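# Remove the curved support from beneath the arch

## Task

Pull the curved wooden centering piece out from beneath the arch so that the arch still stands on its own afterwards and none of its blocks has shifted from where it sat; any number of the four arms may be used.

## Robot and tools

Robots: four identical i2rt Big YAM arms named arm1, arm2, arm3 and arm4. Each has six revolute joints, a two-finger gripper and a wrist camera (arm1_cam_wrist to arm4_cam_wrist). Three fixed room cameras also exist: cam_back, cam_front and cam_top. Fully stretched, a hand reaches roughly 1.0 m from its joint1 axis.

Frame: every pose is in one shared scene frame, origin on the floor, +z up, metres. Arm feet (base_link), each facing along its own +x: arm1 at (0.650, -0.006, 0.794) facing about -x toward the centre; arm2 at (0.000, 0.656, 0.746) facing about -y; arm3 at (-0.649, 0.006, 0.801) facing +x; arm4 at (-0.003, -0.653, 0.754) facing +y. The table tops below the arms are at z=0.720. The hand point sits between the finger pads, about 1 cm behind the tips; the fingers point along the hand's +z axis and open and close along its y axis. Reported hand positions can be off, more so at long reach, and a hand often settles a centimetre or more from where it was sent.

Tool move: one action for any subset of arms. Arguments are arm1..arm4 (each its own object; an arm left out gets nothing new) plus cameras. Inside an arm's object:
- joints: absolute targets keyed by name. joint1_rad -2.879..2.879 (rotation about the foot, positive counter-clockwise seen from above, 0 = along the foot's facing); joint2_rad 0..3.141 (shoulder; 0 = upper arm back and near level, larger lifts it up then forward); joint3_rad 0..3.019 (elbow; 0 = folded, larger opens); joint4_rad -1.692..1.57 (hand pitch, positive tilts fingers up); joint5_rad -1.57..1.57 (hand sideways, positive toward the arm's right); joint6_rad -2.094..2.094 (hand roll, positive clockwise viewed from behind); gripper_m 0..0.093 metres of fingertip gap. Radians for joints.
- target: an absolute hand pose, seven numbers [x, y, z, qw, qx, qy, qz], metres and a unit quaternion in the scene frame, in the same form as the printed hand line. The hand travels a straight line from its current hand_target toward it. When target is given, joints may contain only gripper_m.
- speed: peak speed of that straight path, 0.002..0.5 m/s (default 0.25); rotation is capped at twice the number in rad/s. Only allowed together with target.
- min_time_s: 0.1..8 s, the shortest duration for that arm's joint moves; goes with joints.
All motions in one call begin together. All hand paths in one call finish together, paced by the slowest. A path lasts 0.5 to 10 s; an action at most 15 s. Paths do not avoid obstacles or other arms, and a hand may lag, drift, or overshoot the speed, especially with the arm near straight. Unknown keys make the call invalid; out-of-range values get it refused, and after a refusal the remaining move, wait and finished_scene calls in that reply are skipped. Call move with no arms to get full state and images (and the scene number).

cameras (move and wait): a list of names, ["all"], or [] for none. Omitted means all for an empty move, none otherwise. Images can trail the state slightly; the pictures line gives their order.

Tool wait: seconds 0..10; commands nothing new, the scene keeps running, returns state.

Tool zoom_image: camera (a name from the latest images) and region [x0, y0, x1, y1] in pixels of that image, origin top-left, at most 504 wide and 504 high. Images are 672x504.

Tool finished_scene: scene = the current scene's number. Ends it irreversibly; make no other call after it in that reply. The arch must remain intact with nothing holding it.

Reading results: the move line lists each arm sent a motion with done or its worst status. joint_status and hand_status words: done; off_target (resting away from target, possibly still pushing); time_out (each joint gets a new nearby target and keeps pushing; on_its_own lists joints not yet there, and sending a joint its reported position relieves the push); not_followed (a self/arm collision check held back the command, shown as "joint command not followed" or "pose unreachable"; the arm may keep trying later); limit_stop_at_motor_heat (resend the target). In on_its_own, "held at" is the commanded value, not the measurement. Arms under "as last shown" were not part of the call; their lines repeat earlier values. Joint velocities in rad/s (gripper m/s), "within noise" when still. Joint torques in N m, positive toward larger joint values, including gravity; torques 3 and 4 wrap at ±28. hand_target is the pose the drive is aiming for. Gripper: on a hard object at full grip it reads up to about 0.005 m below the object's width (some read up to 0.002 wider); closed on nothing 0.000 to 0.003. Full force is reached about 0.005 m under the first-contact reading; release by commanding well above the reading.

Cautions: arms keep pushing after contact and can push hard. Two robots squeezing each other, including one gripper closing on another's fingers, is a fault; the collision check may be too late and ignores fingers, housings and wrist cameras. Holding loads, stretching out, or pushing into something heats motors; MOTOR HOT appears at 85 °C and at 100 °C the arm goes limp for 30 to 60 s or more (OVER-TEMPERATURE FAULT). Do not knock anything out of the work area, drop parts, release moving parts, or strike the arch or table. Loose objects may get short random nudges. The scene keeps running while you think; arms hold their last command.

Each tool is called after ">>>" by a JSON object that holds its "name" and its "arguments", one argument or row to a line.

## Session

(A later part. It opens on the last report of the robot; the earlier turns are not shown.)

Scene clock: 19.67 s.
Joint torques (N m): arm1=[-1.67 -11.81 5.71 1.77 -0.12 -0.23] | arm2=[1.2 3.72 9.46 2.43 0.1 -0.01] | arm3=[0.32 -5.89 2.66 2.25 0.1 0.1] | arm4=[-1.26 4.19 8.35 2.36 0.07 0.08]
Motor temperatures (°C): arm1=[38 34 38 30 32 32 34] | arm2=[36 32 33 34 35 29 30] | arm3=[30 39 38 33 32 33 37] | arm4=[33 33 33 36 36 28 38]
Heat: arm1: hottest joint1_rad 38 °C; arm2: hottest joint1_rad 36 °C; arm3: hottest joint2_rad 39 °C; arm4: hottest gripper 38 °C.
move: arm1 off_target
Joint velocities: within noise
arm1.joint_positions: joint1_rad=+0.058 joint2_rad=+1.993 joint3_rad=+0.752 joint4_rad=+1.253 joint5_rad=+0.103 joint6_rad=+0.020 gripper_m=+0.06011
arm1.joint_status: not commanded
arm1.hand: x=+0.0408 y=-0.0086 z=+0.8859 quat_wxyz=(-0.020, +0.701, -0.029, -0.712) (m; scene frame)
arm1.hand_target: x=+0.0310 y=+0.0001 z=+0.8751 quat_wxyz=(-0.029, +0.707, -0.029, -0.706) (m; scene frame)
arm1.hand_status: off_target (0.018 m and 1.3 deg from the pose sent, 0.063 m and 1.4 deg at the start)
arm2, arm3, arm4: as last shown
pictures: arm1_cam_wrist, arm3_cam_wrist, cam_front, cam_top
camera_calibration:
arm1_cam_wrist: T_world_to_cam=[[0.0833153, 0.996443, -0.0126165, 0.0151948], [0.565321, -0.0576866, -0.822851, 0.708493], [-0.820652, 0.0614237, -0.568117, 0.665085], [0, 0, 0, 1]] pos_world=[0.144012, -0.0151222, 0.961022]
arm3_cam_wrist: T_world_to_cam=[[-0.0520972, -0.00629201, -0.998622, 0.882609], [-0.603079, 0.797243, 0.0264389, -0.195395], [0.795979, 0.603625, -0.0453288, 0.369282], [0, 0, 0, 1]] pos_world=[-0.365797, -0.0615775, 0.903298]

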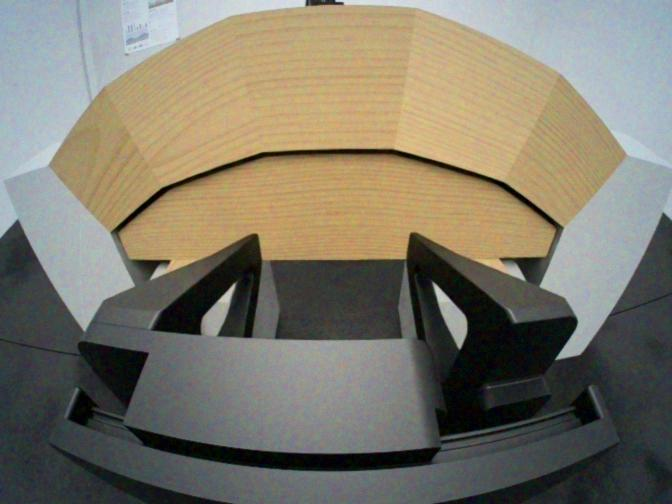

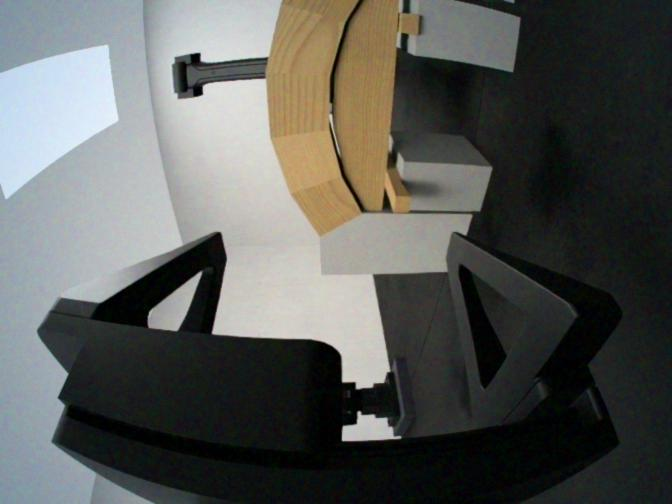

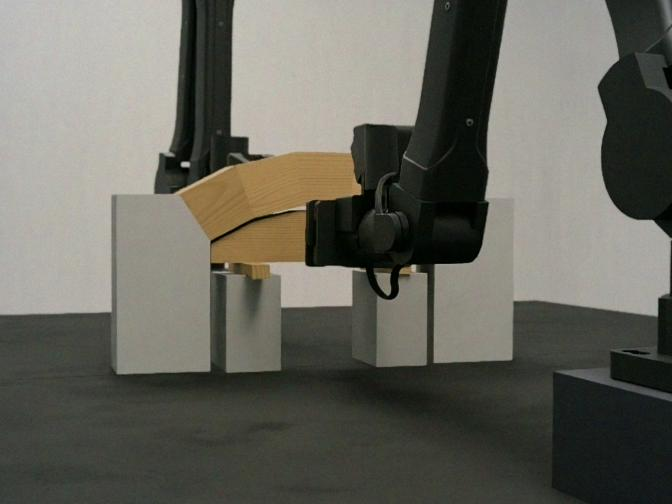

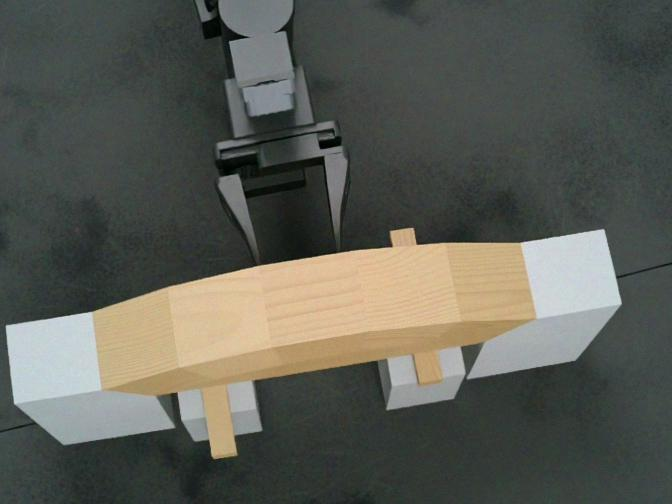

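>>> {"name": "move", "arguments": {
  "arm1": {"target":[0.020,0.0,0.888,-0.029,0.7065,-0.029,-0.7065],"speed":0.05},
  "cameras": ["arm1_cam_wrist","cam_top","arm3_cam_wrist"]
}}

>>> {"name": "move", "arguments": {
  "arm1": {"target":[0.0,0.002,0.885,-0.029,0.7065,-0.029,-0.7065],"speed":0.05},
  "cameras": ["arm1_cam_wrist","cam_top","arm3_cam_wrist"]
}}

Scene clock: 20.97 s.
Joint torques (N m): arm1=[-1.73 -14.33 5.86 1.72 -0.11 -0.22] | arm2=[1.14 3.72 9.55 2.41 0.1 -0.01] | arm3=[0.09 -5.83 2.69 2.32 0.1 0.09] | arm4=[-0.91 4.72 8.28 2.22 0.05 0.09]
Motor temperatures (°C): arm1=[38 34 38 30 32 32 34] | arm2=[36 32 33 34 35 29 30] | arm3=[30 39 38 33 32 33 37] | arm4=[33 33 33 36 35 28 38]
Heat: arm1: hottest joint1_rad 38 °C; arm2: hottest joint1_rad 36 °C; arm3: hottest joint2_rad 39 °C; arm4: hottest gripper 38 °C.
move: arm1 off_target
Joint velocities: within noise
arm1.joint_positions: joint1_rad=+0.058 joint2_rad=+1.993 joint3_rad=+0.776 joint4_rad=+1.201 joint5_rad=+0.102 joint6_rad=+0.020 gripper_m=+0.06011
arm1.joint_status: not commanded
arm1.hand: x=+0.0319 y=-0.0087 z=+0.8823 quat_wxyz=(-0.021, +0.711, -0.028, -0.703) (m; scene frame)
arm1.hand_target: x=+0.0206 y=+0.0002 z=+0.8883 quat_wxyz=(-0.029, +0.706, -0.029, -0.707) (m; scene frame)
arm1.hand_status: off_target (0.016 m and 1.1 deg from the pose sent, 0.023 m and 1.4 deg at the start)
arm2, arm3, arm4: as last shown
pictures: arm1_cam_wrist, arm3_cam_wrist, cam_top
camera_calibration:
arm1_cam_wrist: T_world_to_cam=[[0.0839628, 0.996427, -0.00909052, 0.012831], [0.587733, -0.0568875, -0.807052, 0.695888], [-0.804686, 0.0624196, -0.59041, 0.674884], [0, 0, 0, 1]] pos_world=[0.132996, -0.0153238, 0.960193]
arm3_cam_wrist: T_world_to_cam=[[-0.0520972, -0.00629201, -0.998622, 0.882609], [-0.603079, 0.797243, 0.0264389, -0.195395], [0.795979, 0.603625, -0.0453288, 0.369282], [0, 0, 0, 1]] pos_world=[-0.365797, -0.0615775, 0.903298]

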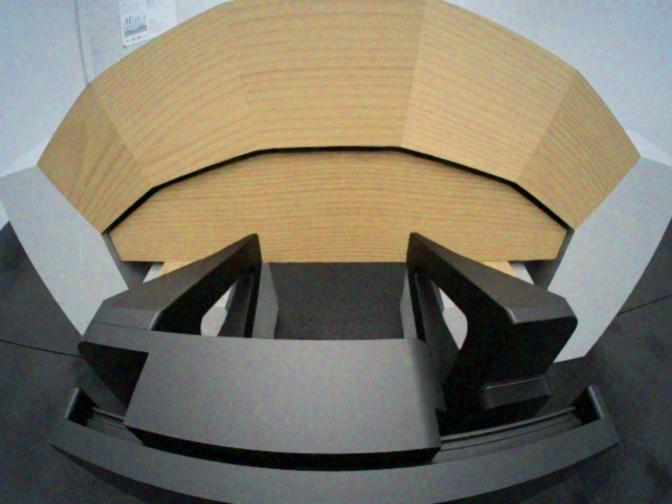

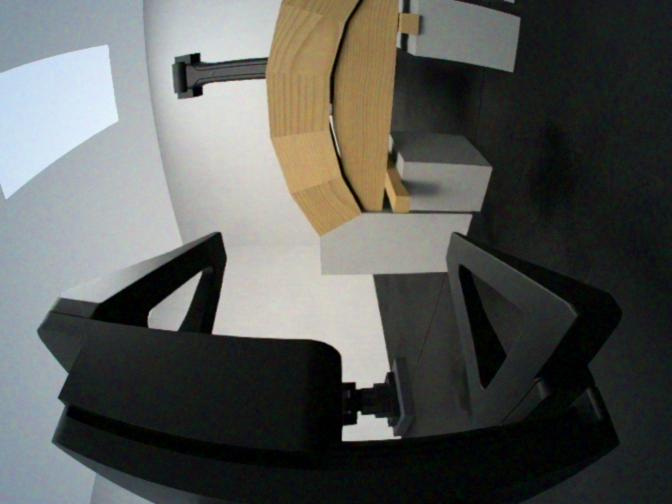

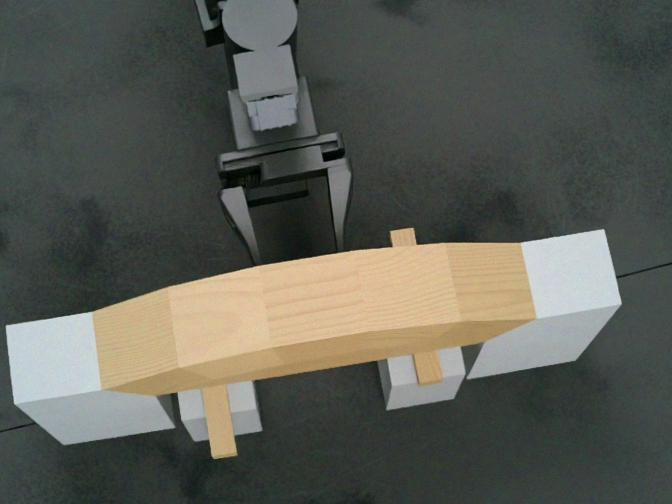

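Scene clock: 21.93 s.
Joint torques (N m): arm1=[-1.73 -13.04 6.5 1.8 -0.13 -0.23] | arm2=[1.08 3.66 9.5 2.43 0.1 -0.01] | arm3=[0.32 -5.89 2.69 2.28 0.1 0.09] | arm4=[-1.44 4.95 8.29 2.32 0.05 0.08]
Motor temperatures (°C): arm1=[38 34 38 30 32 31 33] | arm2=[36 32 33 34 35 29 30] | arm3=[30 39 38 33 32 32 37] | arm4=[33 33 33 36 35 28 38]
Heat: arm1: hottest joint1_rad 38 °C; arm2: hottest joint1_rad 36 °C; arm3: hottest joint2_rad 39 °C; arm4: hottest gripper 38 °C.
move: arm1 off_target
Joint velocities: within noise
arm1.joint_positions: joint1_rad=+0.053 joint2_rad=+1.998 joint3_rad=+0.831 joint4_rad=+1.173 joint5_rad=+0.097 joint6_rad=+0.020 gripper_m=+0.06011
arm1.joint_status: not commanded
arm1.hand: x=+0.0125 y=-0.0071 z=+0.8944 quat_wxyz=(-0.021, +0.702, -0.029, -0.711) (m; scene frame)
arm1.hand_target: x=+0.0011 y=+0.0021 z=+0.8851 quat_wxyz=(-0.029, +0.707, -0.029, -0.706) (m; scene frame)
arm1.hand_status: off_target (0.018 m and 1.2 deg from the pose sent, 0.034 m and 1.1 deg at the start)
arm2, arm3, arm4: as last shown
pictures: arm1_cam_wrist, arm3_cam_wrist, cam_top
camera_calibration:
arm1_cam_wrist: T_world_to_cam=[[0.0834736, 0.996441, -0.0117081, 0.0153964], [0.56887, -0.0572952, -0.820429, 0.729322], [-0.81818, 0.0618238, -0.571628, 0.649715], [0, 0, 0, 1]] pos_world=[0.115409, -0.0137228, 0.969933]
arm3_cam_wrist: T_world_to_cam=[[-0.0520972, -0.00629201, -0.998622, 0.882609], [-0.603079, 0.797243, 0.0264389, -0.195395], [0.795979, 0.603625, -0.0453288, 0.369282], [0, 0, 0, 1]] pos_world=[-0.365797, -0.0615775, 0.903298]

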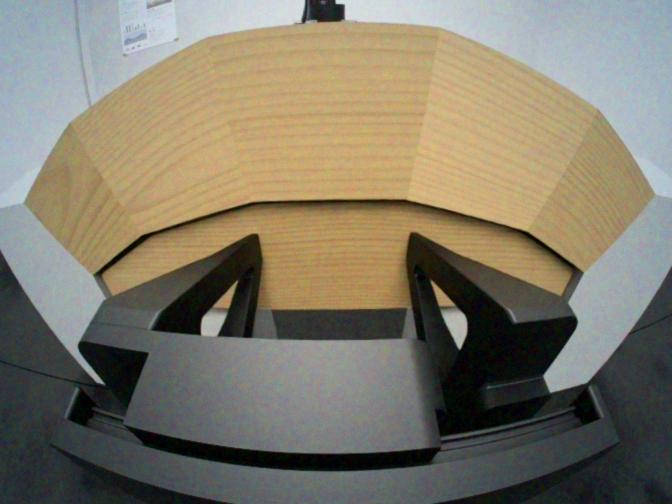

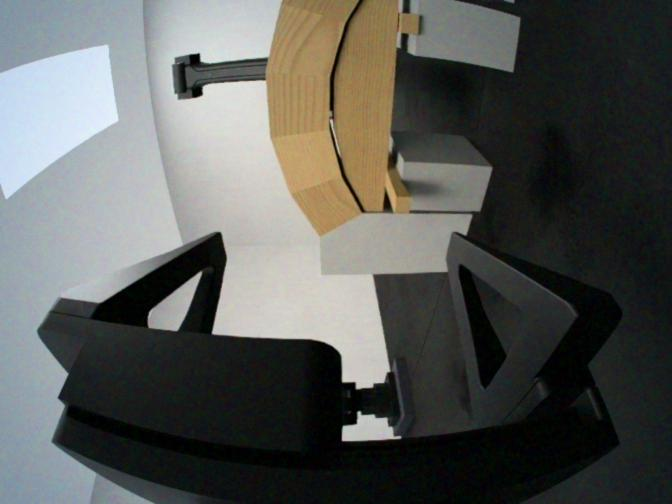

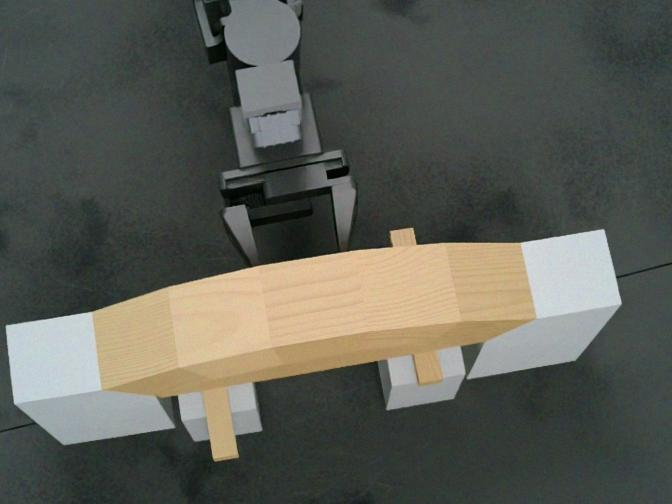

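>>> {"name": "move", "arguments": {
  "arm1": {"target":[-0.015,0.003,0.873,-0.029,0.7065,-0.029,-0.7065],"speed":0.05},
  "cameras": ["arm1_cam_wrist","cam_top","arm3_cam_wrist"]
}}

Scene clock: 23.30 s.
Joint torques (N m): arm1=[-1.67 -13.51 6.75 1.74 -0.11 -0.22] | arm2=[0.97 3.9 9.47 2.45 0.1 -0.02] | arm3=[0.38 -5.83 2.67 2.3 0.1 0.09] | arm4=[-1.26 4.66 8.24 2.33 0.07 0.09]
Motor temperatures (°C): arm1=[37 34 38 30 32 31 33] | arm2=[36 32 33 34 35 29 30] | arm3=[30 39 38 33 32 32 37] | arm4=[33 33 34 36 35 28 38]
Heat: arm1: hottest joint3_rad 38 °C; arm2: hottest joint1_rad 36 °C; arm3: hottest joint2_rad 39 °C; arm4: hottest gripper 38 °C.
move: arm1 off_target
Joint velocities: within noise
arm1.joint_positions: joint1_rad=+0.051 joint2_rad=+2.047 joint3_rad=+0.877 joint4_rad=+1.173 joint5_rad=+0.094 joint6_rad=+0.019 gripper_m=+0.06011
arm1.joint_status: not commanded
arm1.hand: x=-0.0015 y=-0.0066 z=+0.8815 quat_wxyz=(-0.021, +0.704, -0.028, -0.709) (m; scene frame)
arm1.hand_target: x=-0.0139 y=+0.0030 z=+0.8731 quat_wxyz=(-0.029, +0.707, -0.029, -0.706) (m; scene frame)
arm1.hand_status: off_target (0.019 m and 1.1 deg from the pose sent, 0.036 m and 1.2 deg at the start)
arm2, arm3, arm4: as last shown
pictures: arm1_cam_wrist, arm3_cam_wrist, cam_top
camera_calibration:
arm1_cam_wrist: T_world_to_cam=[[0.0824477, 0.996536, -0.0108847, 0.0151695], [0.57234, -0.0562877, -0.818082, 0.7248], [-0.815861, 0.0612192, -0.574999, 0.633798], [0, 0, 0, 1]] pos_world=[0.101008, -0.0131202, 0.957544]
arm3_cam_wrist: T_world_to_cam=[[-0.0520972, -0.00629201, -0.998622, 0.882609], [-0.603079, 0.797243, 0.0264389, -0.195395], [0.795979, 0.603625, -0.0453288, 0.369282], [0, 0, 0, 1]] pos_world=[-0.365797, -0.0615775, 0.903298]

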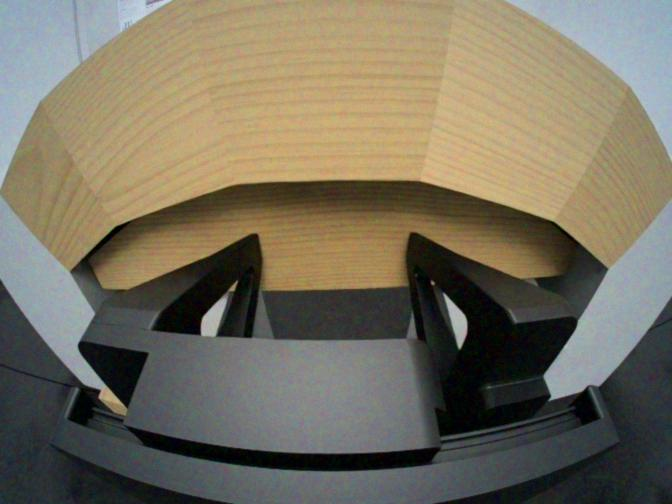

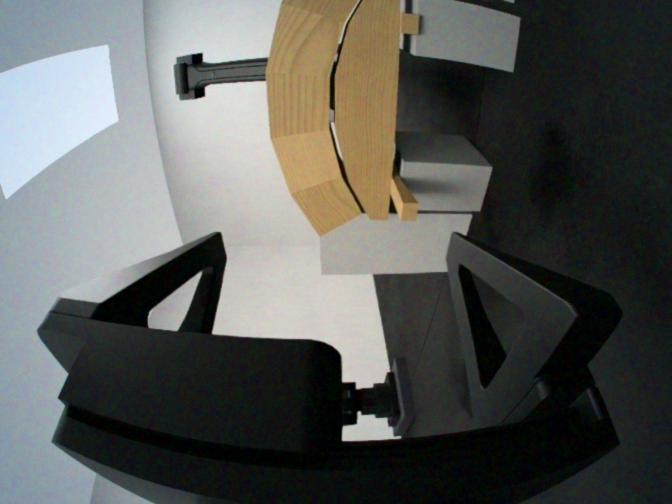

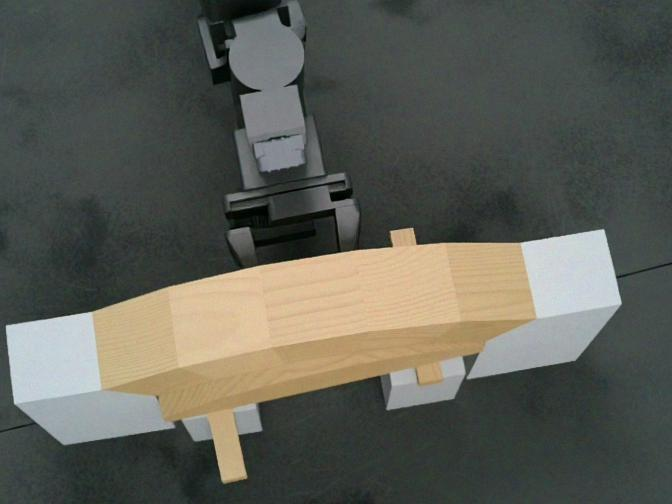

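>>> {"name": "move", "arguments": {
  "arm1": {"target":[-0.028,0.004,0.873,-0.0462,0.7056,-0.0462,-0.7056],"speed":0.05},
  "cameras": ["arm1_cam_wrist","cam_top","arm3_cam_wrist","cam_back","cam_front"]
}}

Scene clock: 25.50 s.
Joint torques (N m): arm1=[-0.62 -13.74 6.93 1.65 0.18 -0.23] | arm2=[1.14 3.9 9.51 2.47 0.11 -0.03] | arm3=[0.26 -5.95 2.67 2.3 0.1 0.1] | arm4=[-0.91 4.54 8.28 2.3 0.06 0.05]
Motor temperatures (°C): arm1=[37 34 38 30 32 31 33] | arm2=[36 32 33 34 35 29 30] | arm3=[30 39 38 33 32 32 37] | arm4=[33 33 34 36 35 28 38]
Heat: arm1: hottest joint3_rad 38 °C; arm2: hottest joint1_rad 36 °C; arm3: hottest joint2_rad 39 °C; arm4: hottest gripper 38 °C.
move: arm1 off_target
Joint velocities: within noise
arm1.joint_positions: joint1_rad=+0.051 joint2_rad=+2.063 joint3_rad=+0.920 joint4_rad=+1.148 joint5_rad=+0.150 joint6_rad=+0.019 gripper_m=+0.06011
arm1.joint_status: not commanded
arm1.hand: x=-0.0150 y=+0.0026 z=+0.8827 quat_wxyz=(-0.040, +0.702, -0.048, -0.710) (m; scene frame)
arm1.hand_target: x=-0.0270 y=+0.0039 z=+0.8731 quat_wxyz=(-0.046, +0.706, -0.046, -0.706) (m; scene frame)
arm1.hand_status: off_target (0.016 m and 1.0 deg from the pose sent, 0.030 m and 3.6 deg at the start)
arm2.joint_positions: joint1_rad=-0.491 joint2_rad=+0.571 joint3_rad=+1.396 joint4_rad=-1.145 joint5_rad=+0.158 joint6_rad=+0.378 gripper_m=+0.09396
arm2.joint_status: not commanded
arm2.hand: x=-0.1424 y=+0.4717 z=+1.3418 quat_wxyz=(-0.330, -0.780, -0.216, +0.486) (m; scene frame)
arm2.hand_target: x=-0.1404 y=+0.4751 z=+1.3501 quat_wxyz=(-0.336, -0.774, -0.213, +0.492) (m; scene frame)
arm2.hand_status: not commanded
arm3: as last shown
arm4.joint_positions: joint1_rad=-0.377 joint2_rad=+0.615 joint3_rad=+1.493 joint4_rad=-1.274 joint5_rad=+0.157 joint6_rad=-0.616 gripper_m=+0.09396
arm4.joint_status: not commanded
arm4.hand: x=+0.0978 y=-0.4603 z=+1.3602 quat_wxyz=(-0.554, +0.623, -0.545, -0.090) (m; scene frame)
arm4.hand_target: x=+0.0963 y=-0.4637 z=+1.3683 quat_wxyz=(-0.562, +0.618, -0.542, -0.093) (m; scene frame)
arm4.hand_status: not commanded
pictures: arm1_cam_wrist, arm3_cam_wrist, cam_back, cam_front, cam_top
camera_calibration:
arm1_cam_wrist: T_world_to_cam=[[0.137683, 0.990408, -0.0116499, 0.00863667], [0.566069, -0.0883338, -0.819612, 0.73536], [-0.812779, 0.106252, -0.572801, 0.620856], [0, 0, 0, 1]] pos_world=[0.0871654, -0.00956387, 0.958437]
arm3_cam_wrist: T_world_to_cam=[[-0.0520972, -0.00629201, -0.998622, 0.882609], [-0.603079, 0.797243, 0.0264389, -0.195395], [0.795979, 0.603625, -0.0453288, 0.369282], [0, 0, 0, 1]] pos_world=[-0.365797, -0.0615775, 0.903298]

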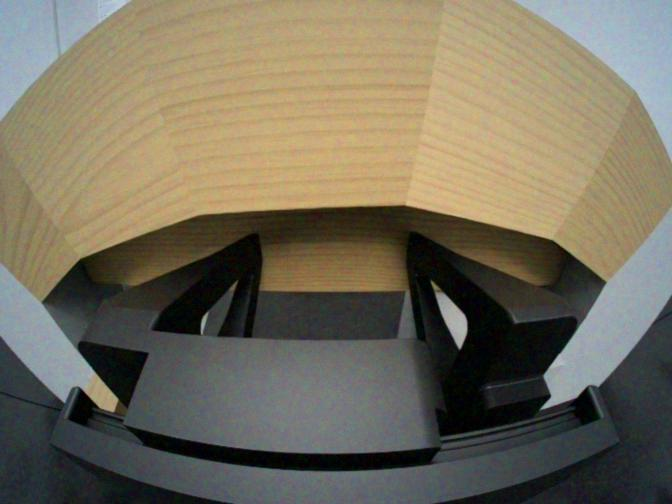

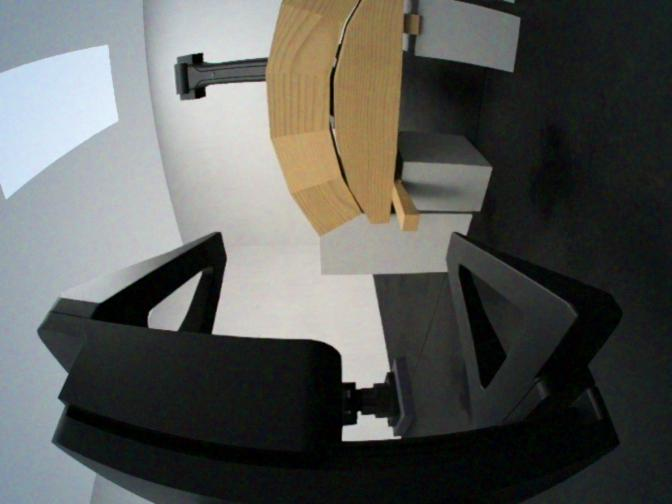

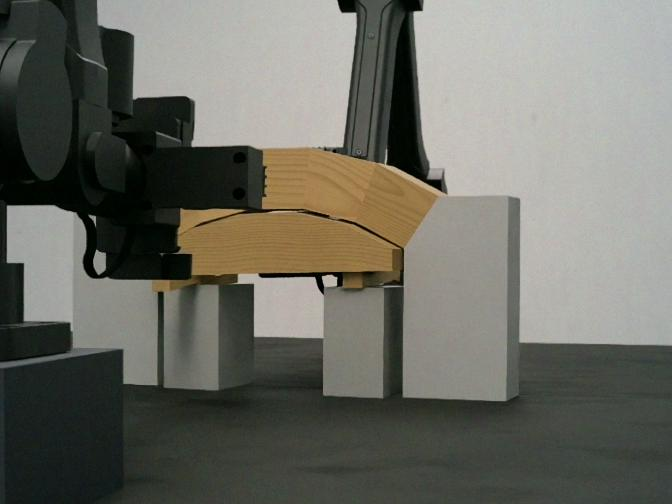

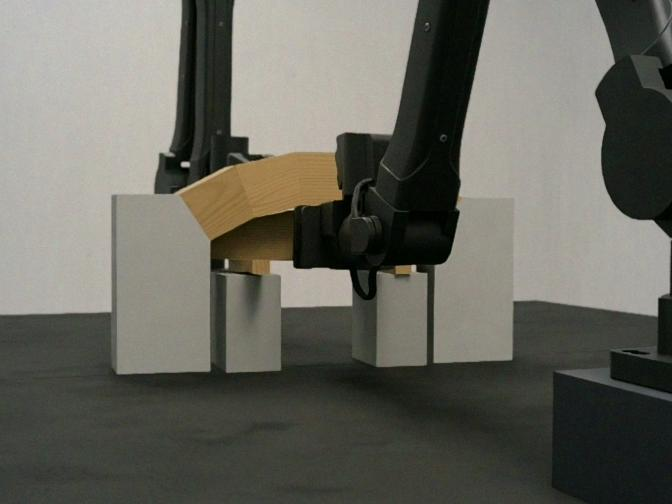

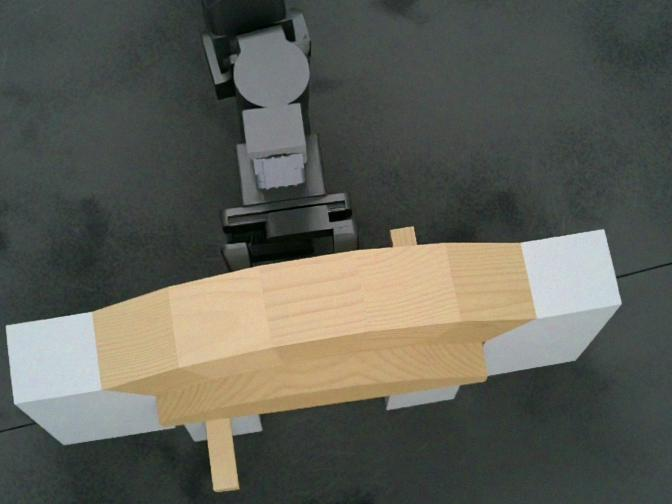

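>>> {"name": "move", "arguments": {
  "arm1": {"target":[-0.040,0.006,0.873,-0.0370,0.7061,-0.0370,-0.7061],"speed":0.05},
  "cameras": ["arm1_cam_wrist","cam_top","arm3_cam_wrist","cam_back"]
}}

Scene clock: 27.97 s.
Joint torques (N m): arm1=[-1.49 -14.27 7.21 1.7 -0.15 -0.21] | arm2=[1.32 3.84 9.54 2.45 0.11 -0.03] | arm3=[0.21 -5.89 2.7 2.32 0.1 0.09] | arm4=[-1.03 4.48 8.36 2.28 0.04 0.08]
Motor temperatures (°C): arm1=[37 34 38 30 32 31 33] | arm2=[36 32 34 34 35 29 30] | arm3=[30 39 37 33 32 32 37] | arm4=[33 33 34 36 35 28 37]
Heat: arm1: hottest joint3_rad 38 °C; arm2: hottest joint1_rad 36 °C; arm3: hottest joint2_rad 39 °C; arm4: hottest gripper 37 °C.
move: arm1 off_target
Joint velocities: within noise
arm1.joint_positions: joint1_rad=+0.051 joint2_rad=+2.076 joint3_rad=+0.954 joint4_rad=+1.127 joint5_rad=+0.120 joint6_rad=+0.019 gripper_m=+0.06011
arm1.joint_status: not commanded
arm1.hand: x=-0.0267 y=-0.0029 z=+0.8828 quat_wxyz=(-0.029, +0.703, -0.037, -0.710) (m; scene frame)
arm1.hand_target: x=-0.0388 y=+0.0060 z=+0.8732 quat_wxyz=(-0.037, +0.706, -0.037, -0.706) (m; scene frame)
arm1.hand_status: off_target (0.019 m and 1.0 deg from the pose sent, 0.027 m and 1.5 deg at the start)
arm2, arm3, arm4: as last shown
pictures: arm1_cam_wrist, arm3_cam_wrist, cam_back, cam_top
camera_calibration:
arm1_cam_wrist: T_world_to_cam=[[0.107764, 0.994112, -0.011371, 0.0146478], [0.568659, -0.0710176, -0.819502, 0.741573], [-0.815484, 0.0818463, -0.572964, 0.611994], [0, 0, 0, 1]] pos_world=[0.0757902, -0.0119863, 0.958537]
arm3_cam_wrist: T_world_to_cam=[[-0.0520972, -0.00629201, -0.998622, 0.882609], [-0.603079, 0.797243, 0.0264389, -0.195395], [0.795979, 0.603625, -0.0453288, 0.369282], [0, 0, 0, 1]] pos_world=[-0.365797, -0.0615775, 0.903298]

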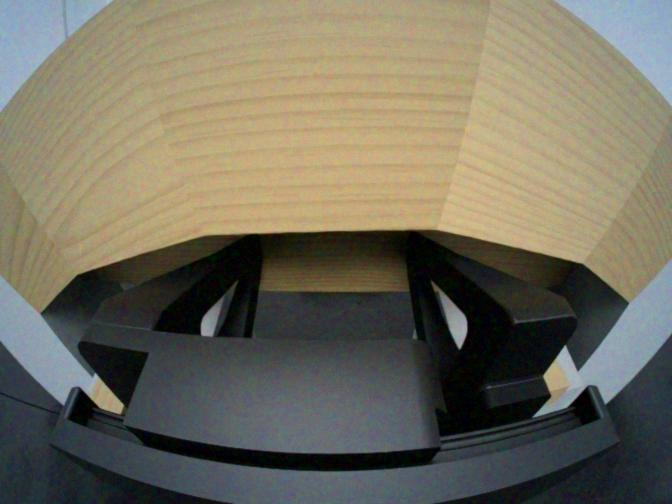

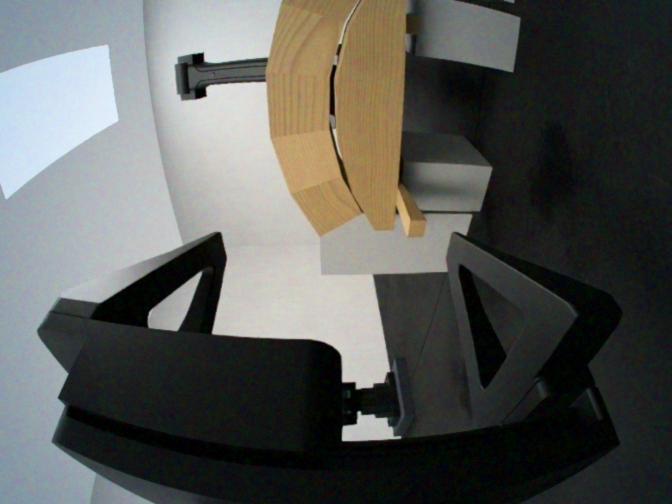

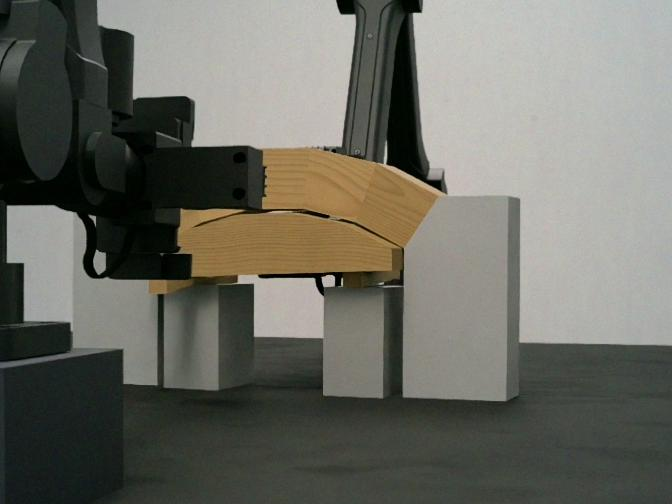

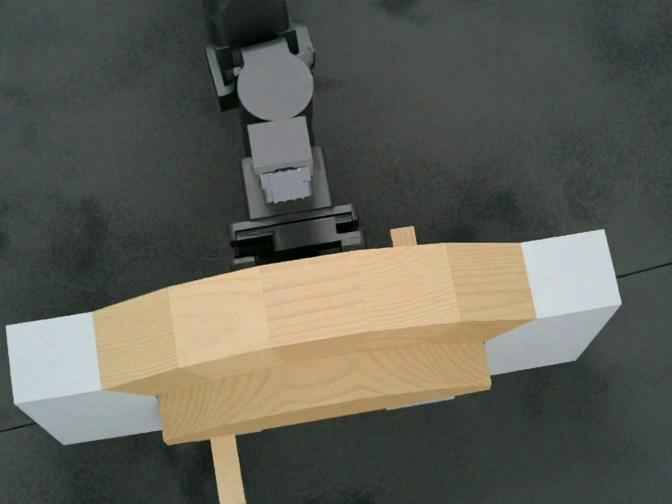

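>>> {"name": "move", "arguments": {
  "arm3": {"target":[-0.20,0.11,0.90,0.7061,0.037,0.7061,-0.037],"joints":{"gripper_m":0.04},"speed":0.15},
  "cameras": ["arm3_cam_wrist","cam_back","cam_top"]
}}

Scene clock: 35.17 s.
Joint torques (N m): arm1=[-1.44 -14.04 7.08 1.68 -0.14 -0.22] | arm2=[1.32 3.9 9.52 2.44 0.11 -0.02] | arm3=[0.56 -8.06 4.55 1.46 0.26 -0.02] | arm4=[-1.49 4.48 8.25 2.17 0.05 0.09]
Motor temperatures (°C): arm1=[37 35 39 30 32 31 33] | arm2=[36 32 34 33 35 29 30] | arm3=[30 39 37 33 32 32 37] | arm4=[33 33 34 36 35 28 37]
Heat: arm1: hottest joint3_rad 39 °C; arm2: hottest joint1_rad 36 °C; arm3: hottest joint2_rad 39 °C; arm4: hottest gripper 37 °C.
move: arm3 done
Joint velocities: within noise
arm1, arm2, arm4: as last shown
arm1.joint_positions: joint1_rad=+0.051 joint2_rad=+2.076 joint3_rad=+0.954 joint4_rad=+1.127 joint5_rad=+0.119 joint6_rad=+0.019 gripper_m=+0.06011
arm1.hand_target: x=-0.0388 y=+0.0059 z=+0.8732 quat_wxyz=(-0.037, +0.706, -0.037, -0.706) (m; scene frame)
arm3.joint_positions: joint1_rad=+0.369 joint2_rad=+1.801 joint3_rad=+0.348 joint4_rad=+1.455 joint5_rad=+0.519 joint6_rad=+0.015 gripper_m=+0.04009
arm3.joint_status: all done
arm3.hand: x=-0.2060 y=+0.1030 z=+0.9017 quat_wxyz=(-0.704, -0.042, -0.708, +0.036) (m; scene frame)
arm3.hand_target: x=-0.2003 y=+0.1100 z=+0.9000 quat_wxyz=(-0.706, -0.037, -0.706, +0.037) (m; scene frame)
arm3.hand_status: done (0.009 m and 0.7 deg from the pose sent, 0.114 m and 89.4 deg at the start)
pictures: arm3_cam_wrist, cam_back, cam_top
camera_calibration:
arm3_cam_wrist: T_world_to_cam=[[-0.0975228, -0.99515, -0.012884, 0.0949009], [-0.609736, 0.0699746, -0.78951, 0.58092], [0.786582, -0.0691394, -0.613602, 0.850226], [0, 0, 0, 1]] pos_world=[-0.30531, 0.112575, 0.981566]

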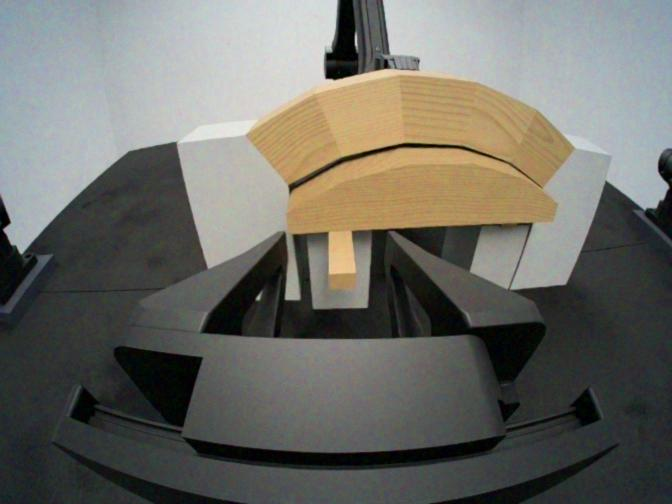

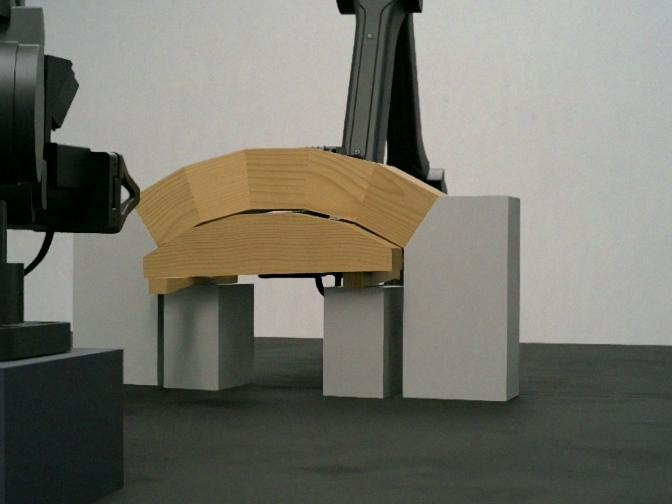

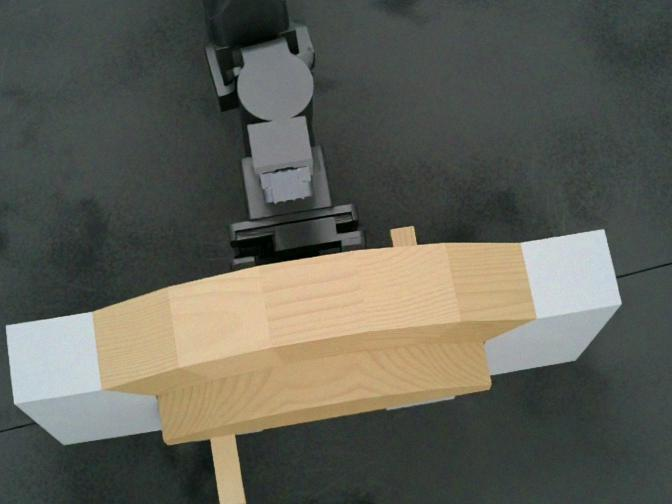

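>>> {"name": "move", "arguments": {
  "arm3": {"target":[-0.134,0.0985,0.818,0.7061,0.037,0.7061,-0.037],"speed":0.1},
  "cameras": ["arm3_cam_wrist","cam_back","cam_top"]
}}

Scene clock: 40.77 s.
Joint torques (N m): arm1=[-1.61 -14.21 7.04 1.68 -0.15 -0.21] | arm2=[1.14 3.96 9.5 2.41 0.1 -0.02] | arm3=[-0.62 -11.63 2.8 2.25 -0.01 0.09] | arm4=[-0.62 4.66 8.31 2.33 0.05 0.06]
Motor temperatures (°C): arm1=[37 35 39 30 31 31 33] | arm2=[36 32 34 33 35 29 30] | arm3=[30 39 37 33 31 32 36] | arm4=[33 33 34 36 35 28 37]
Heat: arm1: hottest joint3_rad 39 °C; arm2: hottest joint1_rad 36 °C; arm3: hottest joint2_rad 39 °C; arm4: hottest gripper 37 °C.
move: arm3 off_target
Joint velocities: within noise
arm1, arm2, arm4: as last shown
arm3.joint_positions: joint1_rad=+0.287 joint2_rad=+2.137 joint3_rad=+0.565 joint4_rad=+1.536 joint5_rad=+0.427 joint6_rad=+0.014 gripper_m=+0.04009
arm3.joint_status: not commanded
arm3.hand: x=-0.1387 y=+0.1017 z=+0.8196 quat_wxyz=(-0.692, -0.034, -0.720, +0.038) (m; scene frame)
arm3.hand_target: x=-0.1340 y=+0.0986 z=+0.8183 quat_wxyz=(-0.697, -0.039, -0.715, +0.038) (m; scene frame)
arm3.hand_status: off_target (0.006 m and 2.3 deg from the pose sent, 0.110 m and 0.7 deg at the start; a joint's target at an end of its range on 33 of 50 steps)
pictures: arm3_cam_wrist, cam_back, cam_top
camera_calibration:
arm3_cam_wrist: T_world_to_cam=[[-0.0875847, -0.996153, 0.00282734, 0.0877243], [-0.638533, 0.0539627, -0.7677, 0.536977], [0.764594, -0.0690441, -0.640803, 0.766096], [0, 0, 0, 1]] pos_world=[-0.235192, 0.111305, 0.902906]

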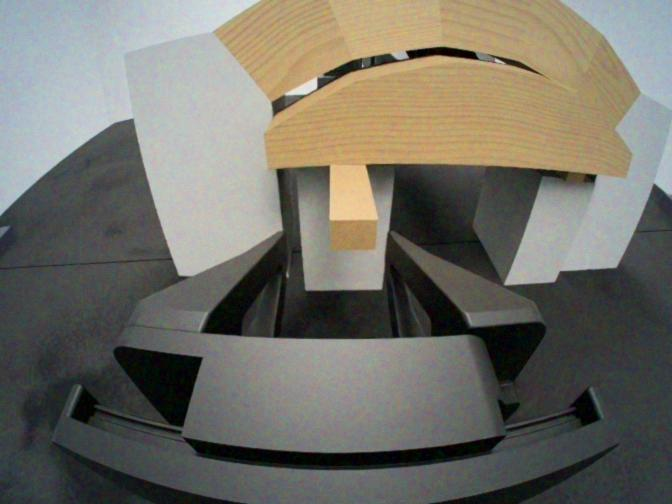

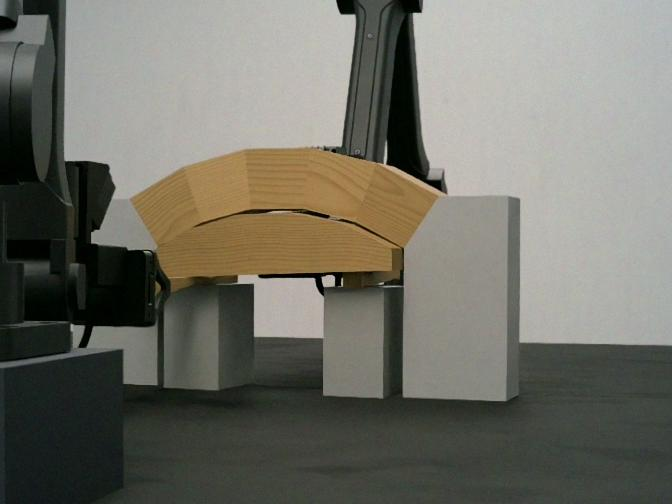

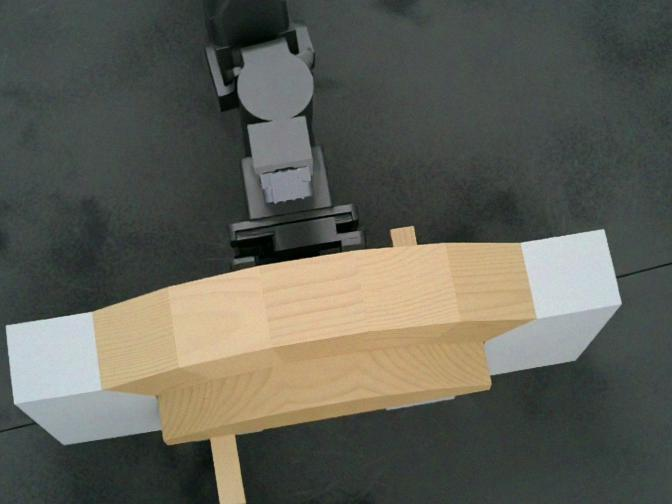

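>>> {"name": "move", "arguments": {
  "arm3": {"target":[-0.124,0.089,0.820,0.7061,0.037,0.7061,-0.037],"speed":0.05},
  "cameras": ["arm3_cam_wrist"]
}}

Scene clock: 42.23 s.
Joint torques (N m): arm1=[-1.61 -14.15 7.05 1.66 -0.13 -0.21] | arm2=[1.26 3.78 9.57 2.44 0.11 -0.03] | arm3=[-0.67 -11.52 3.08 2.22 -0.03 0.03] | arm4=[-0.91 4.31 8.34 2.32 0.05 0.09]
Motor temperatures (°C): arm1=[37 35 39 30 31 31 33] | arm2=[36 32 35 33 35 29 30] | arm3=[30 39 37 33 31 32 36] | arm4=[33 33 34 36 35 28 37]
Heat: arm1: hottest joint3_rad 39 °C; arm2: hottest joint1_rad 36 °C; arm3: hottest joint2_rad 39 °C; arm4: hottest gripper 37 °C.
move: arm3 done
Joint velocities: within noise
arm1, arm2, arm4: as last shown
arm3.joint_positions: joint1_rad=+0.253 joint2_rad=+2.140 joint3_rad=+0.582 joint4_rad=+1.536 joint5_rad=+0.391 joint6_rad=+0.014 gripper_m=+0.04009
arm3.joint_status: not commanded
arm3.hand: x=-0.1288 y=+0.0924 z=+0.8223 quat_wxyz=(-0.697, -0.035, -0.716, +0.035) (m; scene frame)
arm3.hand_target: x=-0.1241 y=+0.0890 z=+0.8201 quat_wxyz=(-0.702, -0.038, -0.711, +0.037) (m; scene frame)
arm3.hand_status: done (0.006 m and 1.6 deg from the pose sent, 0.019 m and 2.4 deg at the start; a joint's target at an end of its range on 29 of 29 steps)
pictures: arm3_cam_wrist
camera_calibration:
arm3_cam_wrist: T_world_to_cam=[[-0.0859836, -0.996289, -0.00378277, 0.0849712], [-0.627974, 0.0571434, -0.776134, 0.554004], [0.77347, -0.0643593, -0.630557, 0.751856], [0, 0, 0, 1]] pos_world=[-0.226332, 0.101387, 0.904391]

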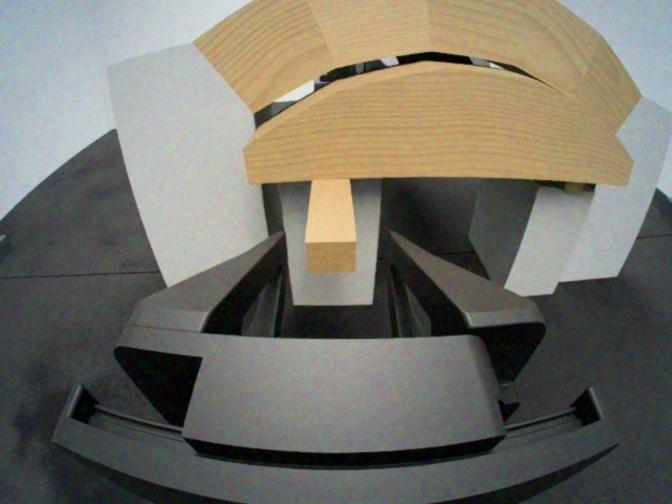

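>>> {"name": "move", "arguments": {
  "arm3": {"joints":{"gripper_m":0.014}},
  "cameras": ["arm3_cam_wrist"]
}}

Scene clock: 43.03 s.
Joint torques (N m): arm1=[-1.49 -14.15 7.06 1.69 -0.13 -0.22] | arm2=[1.08 3.84 9.5 2.47 0.1 -0.02] | arm3=[-0.97 -11.58 3.12 2.24 0.01 0.04] | arm4=[-1.2 4.31 8.39 2.25 0.08 0.07]
Motor temperatures (°C): arm1=[37 35 39 30 31 31 33] | arm2=[36 32 35 33 35 29 30] | arm3=[30 39 37 33 31 32 36] | arm4=[33 33 35 36 35 28 37]
Heat: arm1: hottest joint3_rad 39 °C; arm2: hottest joint1_rad 36 °C; arm3: hottest joint2_rad 39 °C; arm4: hottest gripper 37 °C.
move: arm3 off_target
Joint velocities: within noise
arm1, arm2, arm4: as last shown
arm1.hand_target: x=-0.0388 y=+0.0060 z=+0.8732 quat_wxyz=(-0.037, +0.706, -0.037, -0.706) (m; scene frame)
arm3.joint_positions: joint1_rad=+0.253 joint2_rad=+2.140 joint3_rad=+0.582 joint4_rad=+1.536 joint5_rad=+0.391 joint6_rad=+0.014 gripper_m=+0.01733
arm3.joint_status: gripper_m off_target (ended at +0.01735, target +0.01400)
arm3.hand: x=-0.1288 y=+0.0925 z=+0.8223 quat_wxyz=(-0.697, -0.035, -0.716, +0.035) (m; scene frame)
arm3.hand_target: x=-0.1241 y=+0.0891 z=+0.8201 quat_wxyz=(-0.702, -0.038, -0.711, +0.037) (m; scene frame)
arm3.hand_status: not commanded
pictures: arm3_cam_wrist
camera_calibration:
arm3_cam_wrist: T_world_to_cam=[[-0.0852624, -0.996351, -0.00383721, 0.0851893], [-0.627991, 0.0567293, -0.77615, 0.554057], [0.773535, -0.0637666, -0.630537, 0.751792], [0, 0, 0, 1]] pos_world=[-0.226331, 0.101386, 0.90439]

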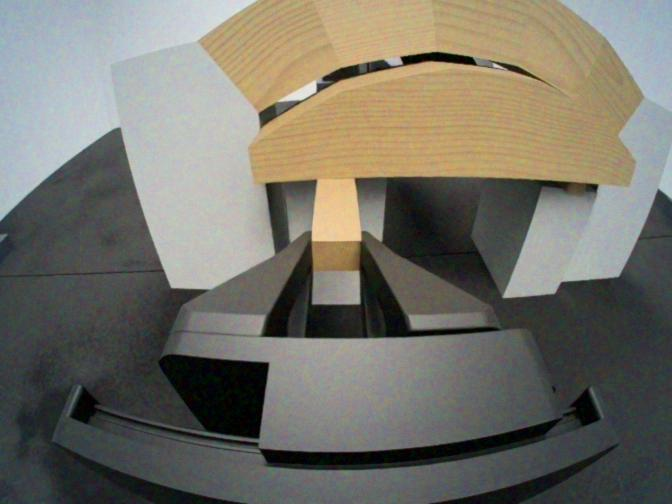

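>>> {"name": "move", "arguments": {
  "arm3": {"target":[-0.092,0.0857,0.8205,0.7061,0.037,0.7061,-0.037],"speed":0.04},
  "cameras": ["arm3_cam_wrist","arm1_cam_wrist","cam_top"]
}}

Scene clock: 44.50 s.
Joint torques (N m): arm1=[-1.49 -14.27 7.08 1.69 -0.13 -0.21] | arm2=[1.44 3.84 9.42 2.4 0.1 -0.02] | arm3=[-1.32 -12.75 4.59 1.02 -0.05 -0.02] | arm4=[-1.44 4.07 8.21 2.22 0.08 0.1]
Motor temperatures (°C): arm1=[37 36 40 30 31 31 33] | arm2=[36 32 35 33 35 29 30] | arm3=[30 39 37 33 31 32 37] | arm4=[33 33 35 36 35 28 37]
Heat: arm1: hottest joint3_rad 40 °C; arm2: hottest joint1_rad 36 °C; arm3: hottest joint2_rad 39 °C; arm4: hottest gripper 37 °C.
move: arm3 off_target
Joint velocities: within noise
arm1, arm2, arm4: as last shown
arm1.hand: x=-0.0267 y=-0.0030 z=+0.8828 quat_wxyz=(-0.029, +0.703, -0.037, -0.710) (m; scene frame)
arm1.hand_target: x=-0.0388 y=+0.0059 z=+0.8732 quat_wxyz=(-0.037, +0.706, -0.037, -0.706) (m; scene frame)
arm3.joint_positions: joint1_rad=+0.224 joint2_rad=+2.156 joint3_rad=+0.653 joint4_rad=+1.510 joint5_rad=+0.359 joint6_rad=+0.013 gripper_m=+0.01730
arm3.joint_status: not commanded
arm3.hand: x=-0.1015 y=+0.0894 z=+0.8256 quat_wxyz=(-0.706, -0.037, -0.706, +0.031) (m; scene frame)
arm3.hand_target: x=-0.0924 y=+0.0855 z=+0.8206 quat_wxyz=(-0.706, -0.037, -0.706, +0.037) (m; scene frame)
arm3.hand_status: off_target (0.011 m and 0.7 deg from the pose sent, 0.037 m and 1.6 deg at the start)
pictures: arm1_cam_wrist, arm3_cam_wrist, cam_top
camera_calibration:
arm1_cam_wrist: T_world_to_cam=[[0.107043, 0.994189, -0.0113931, 0.014822], [0.568754, -0.0706281, -0.81947, 0.741533], [-0.815513, 0.0812391, -0.573009, 0.612041], [0, 0, 0, 1]] pos_world=[0.0757907, -0.0120844, 0.958538]
arm3_cam_wrist: T_world_to_cam=[[-0.0826491, -0.996497, -0.0127914, 0.0920608], [-0.606431, 0.0604742, -0.792833, 0.589509], [0.790829, -0.0577698, -0.609305, 0.716231], [0, 0, 0, 1]] pos_world=[-0.201311, 0.0974647, 0.904962]

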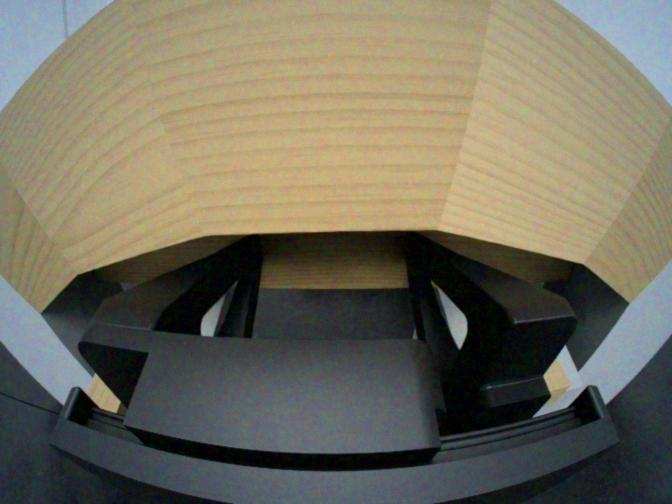

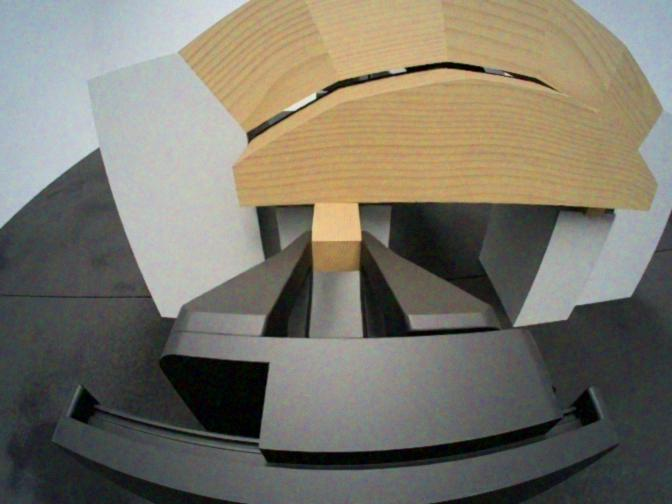

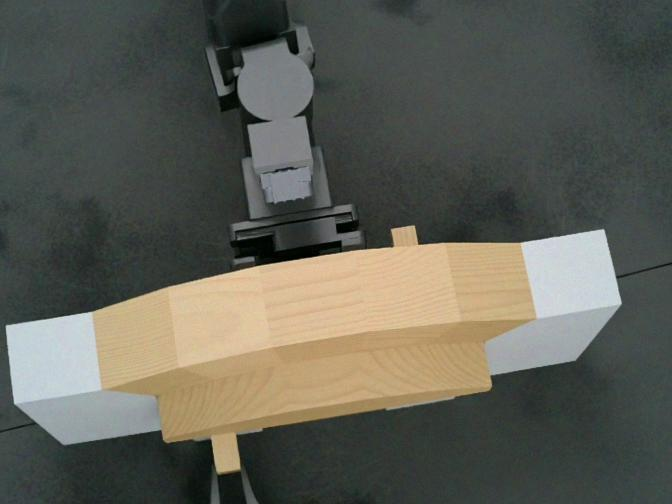

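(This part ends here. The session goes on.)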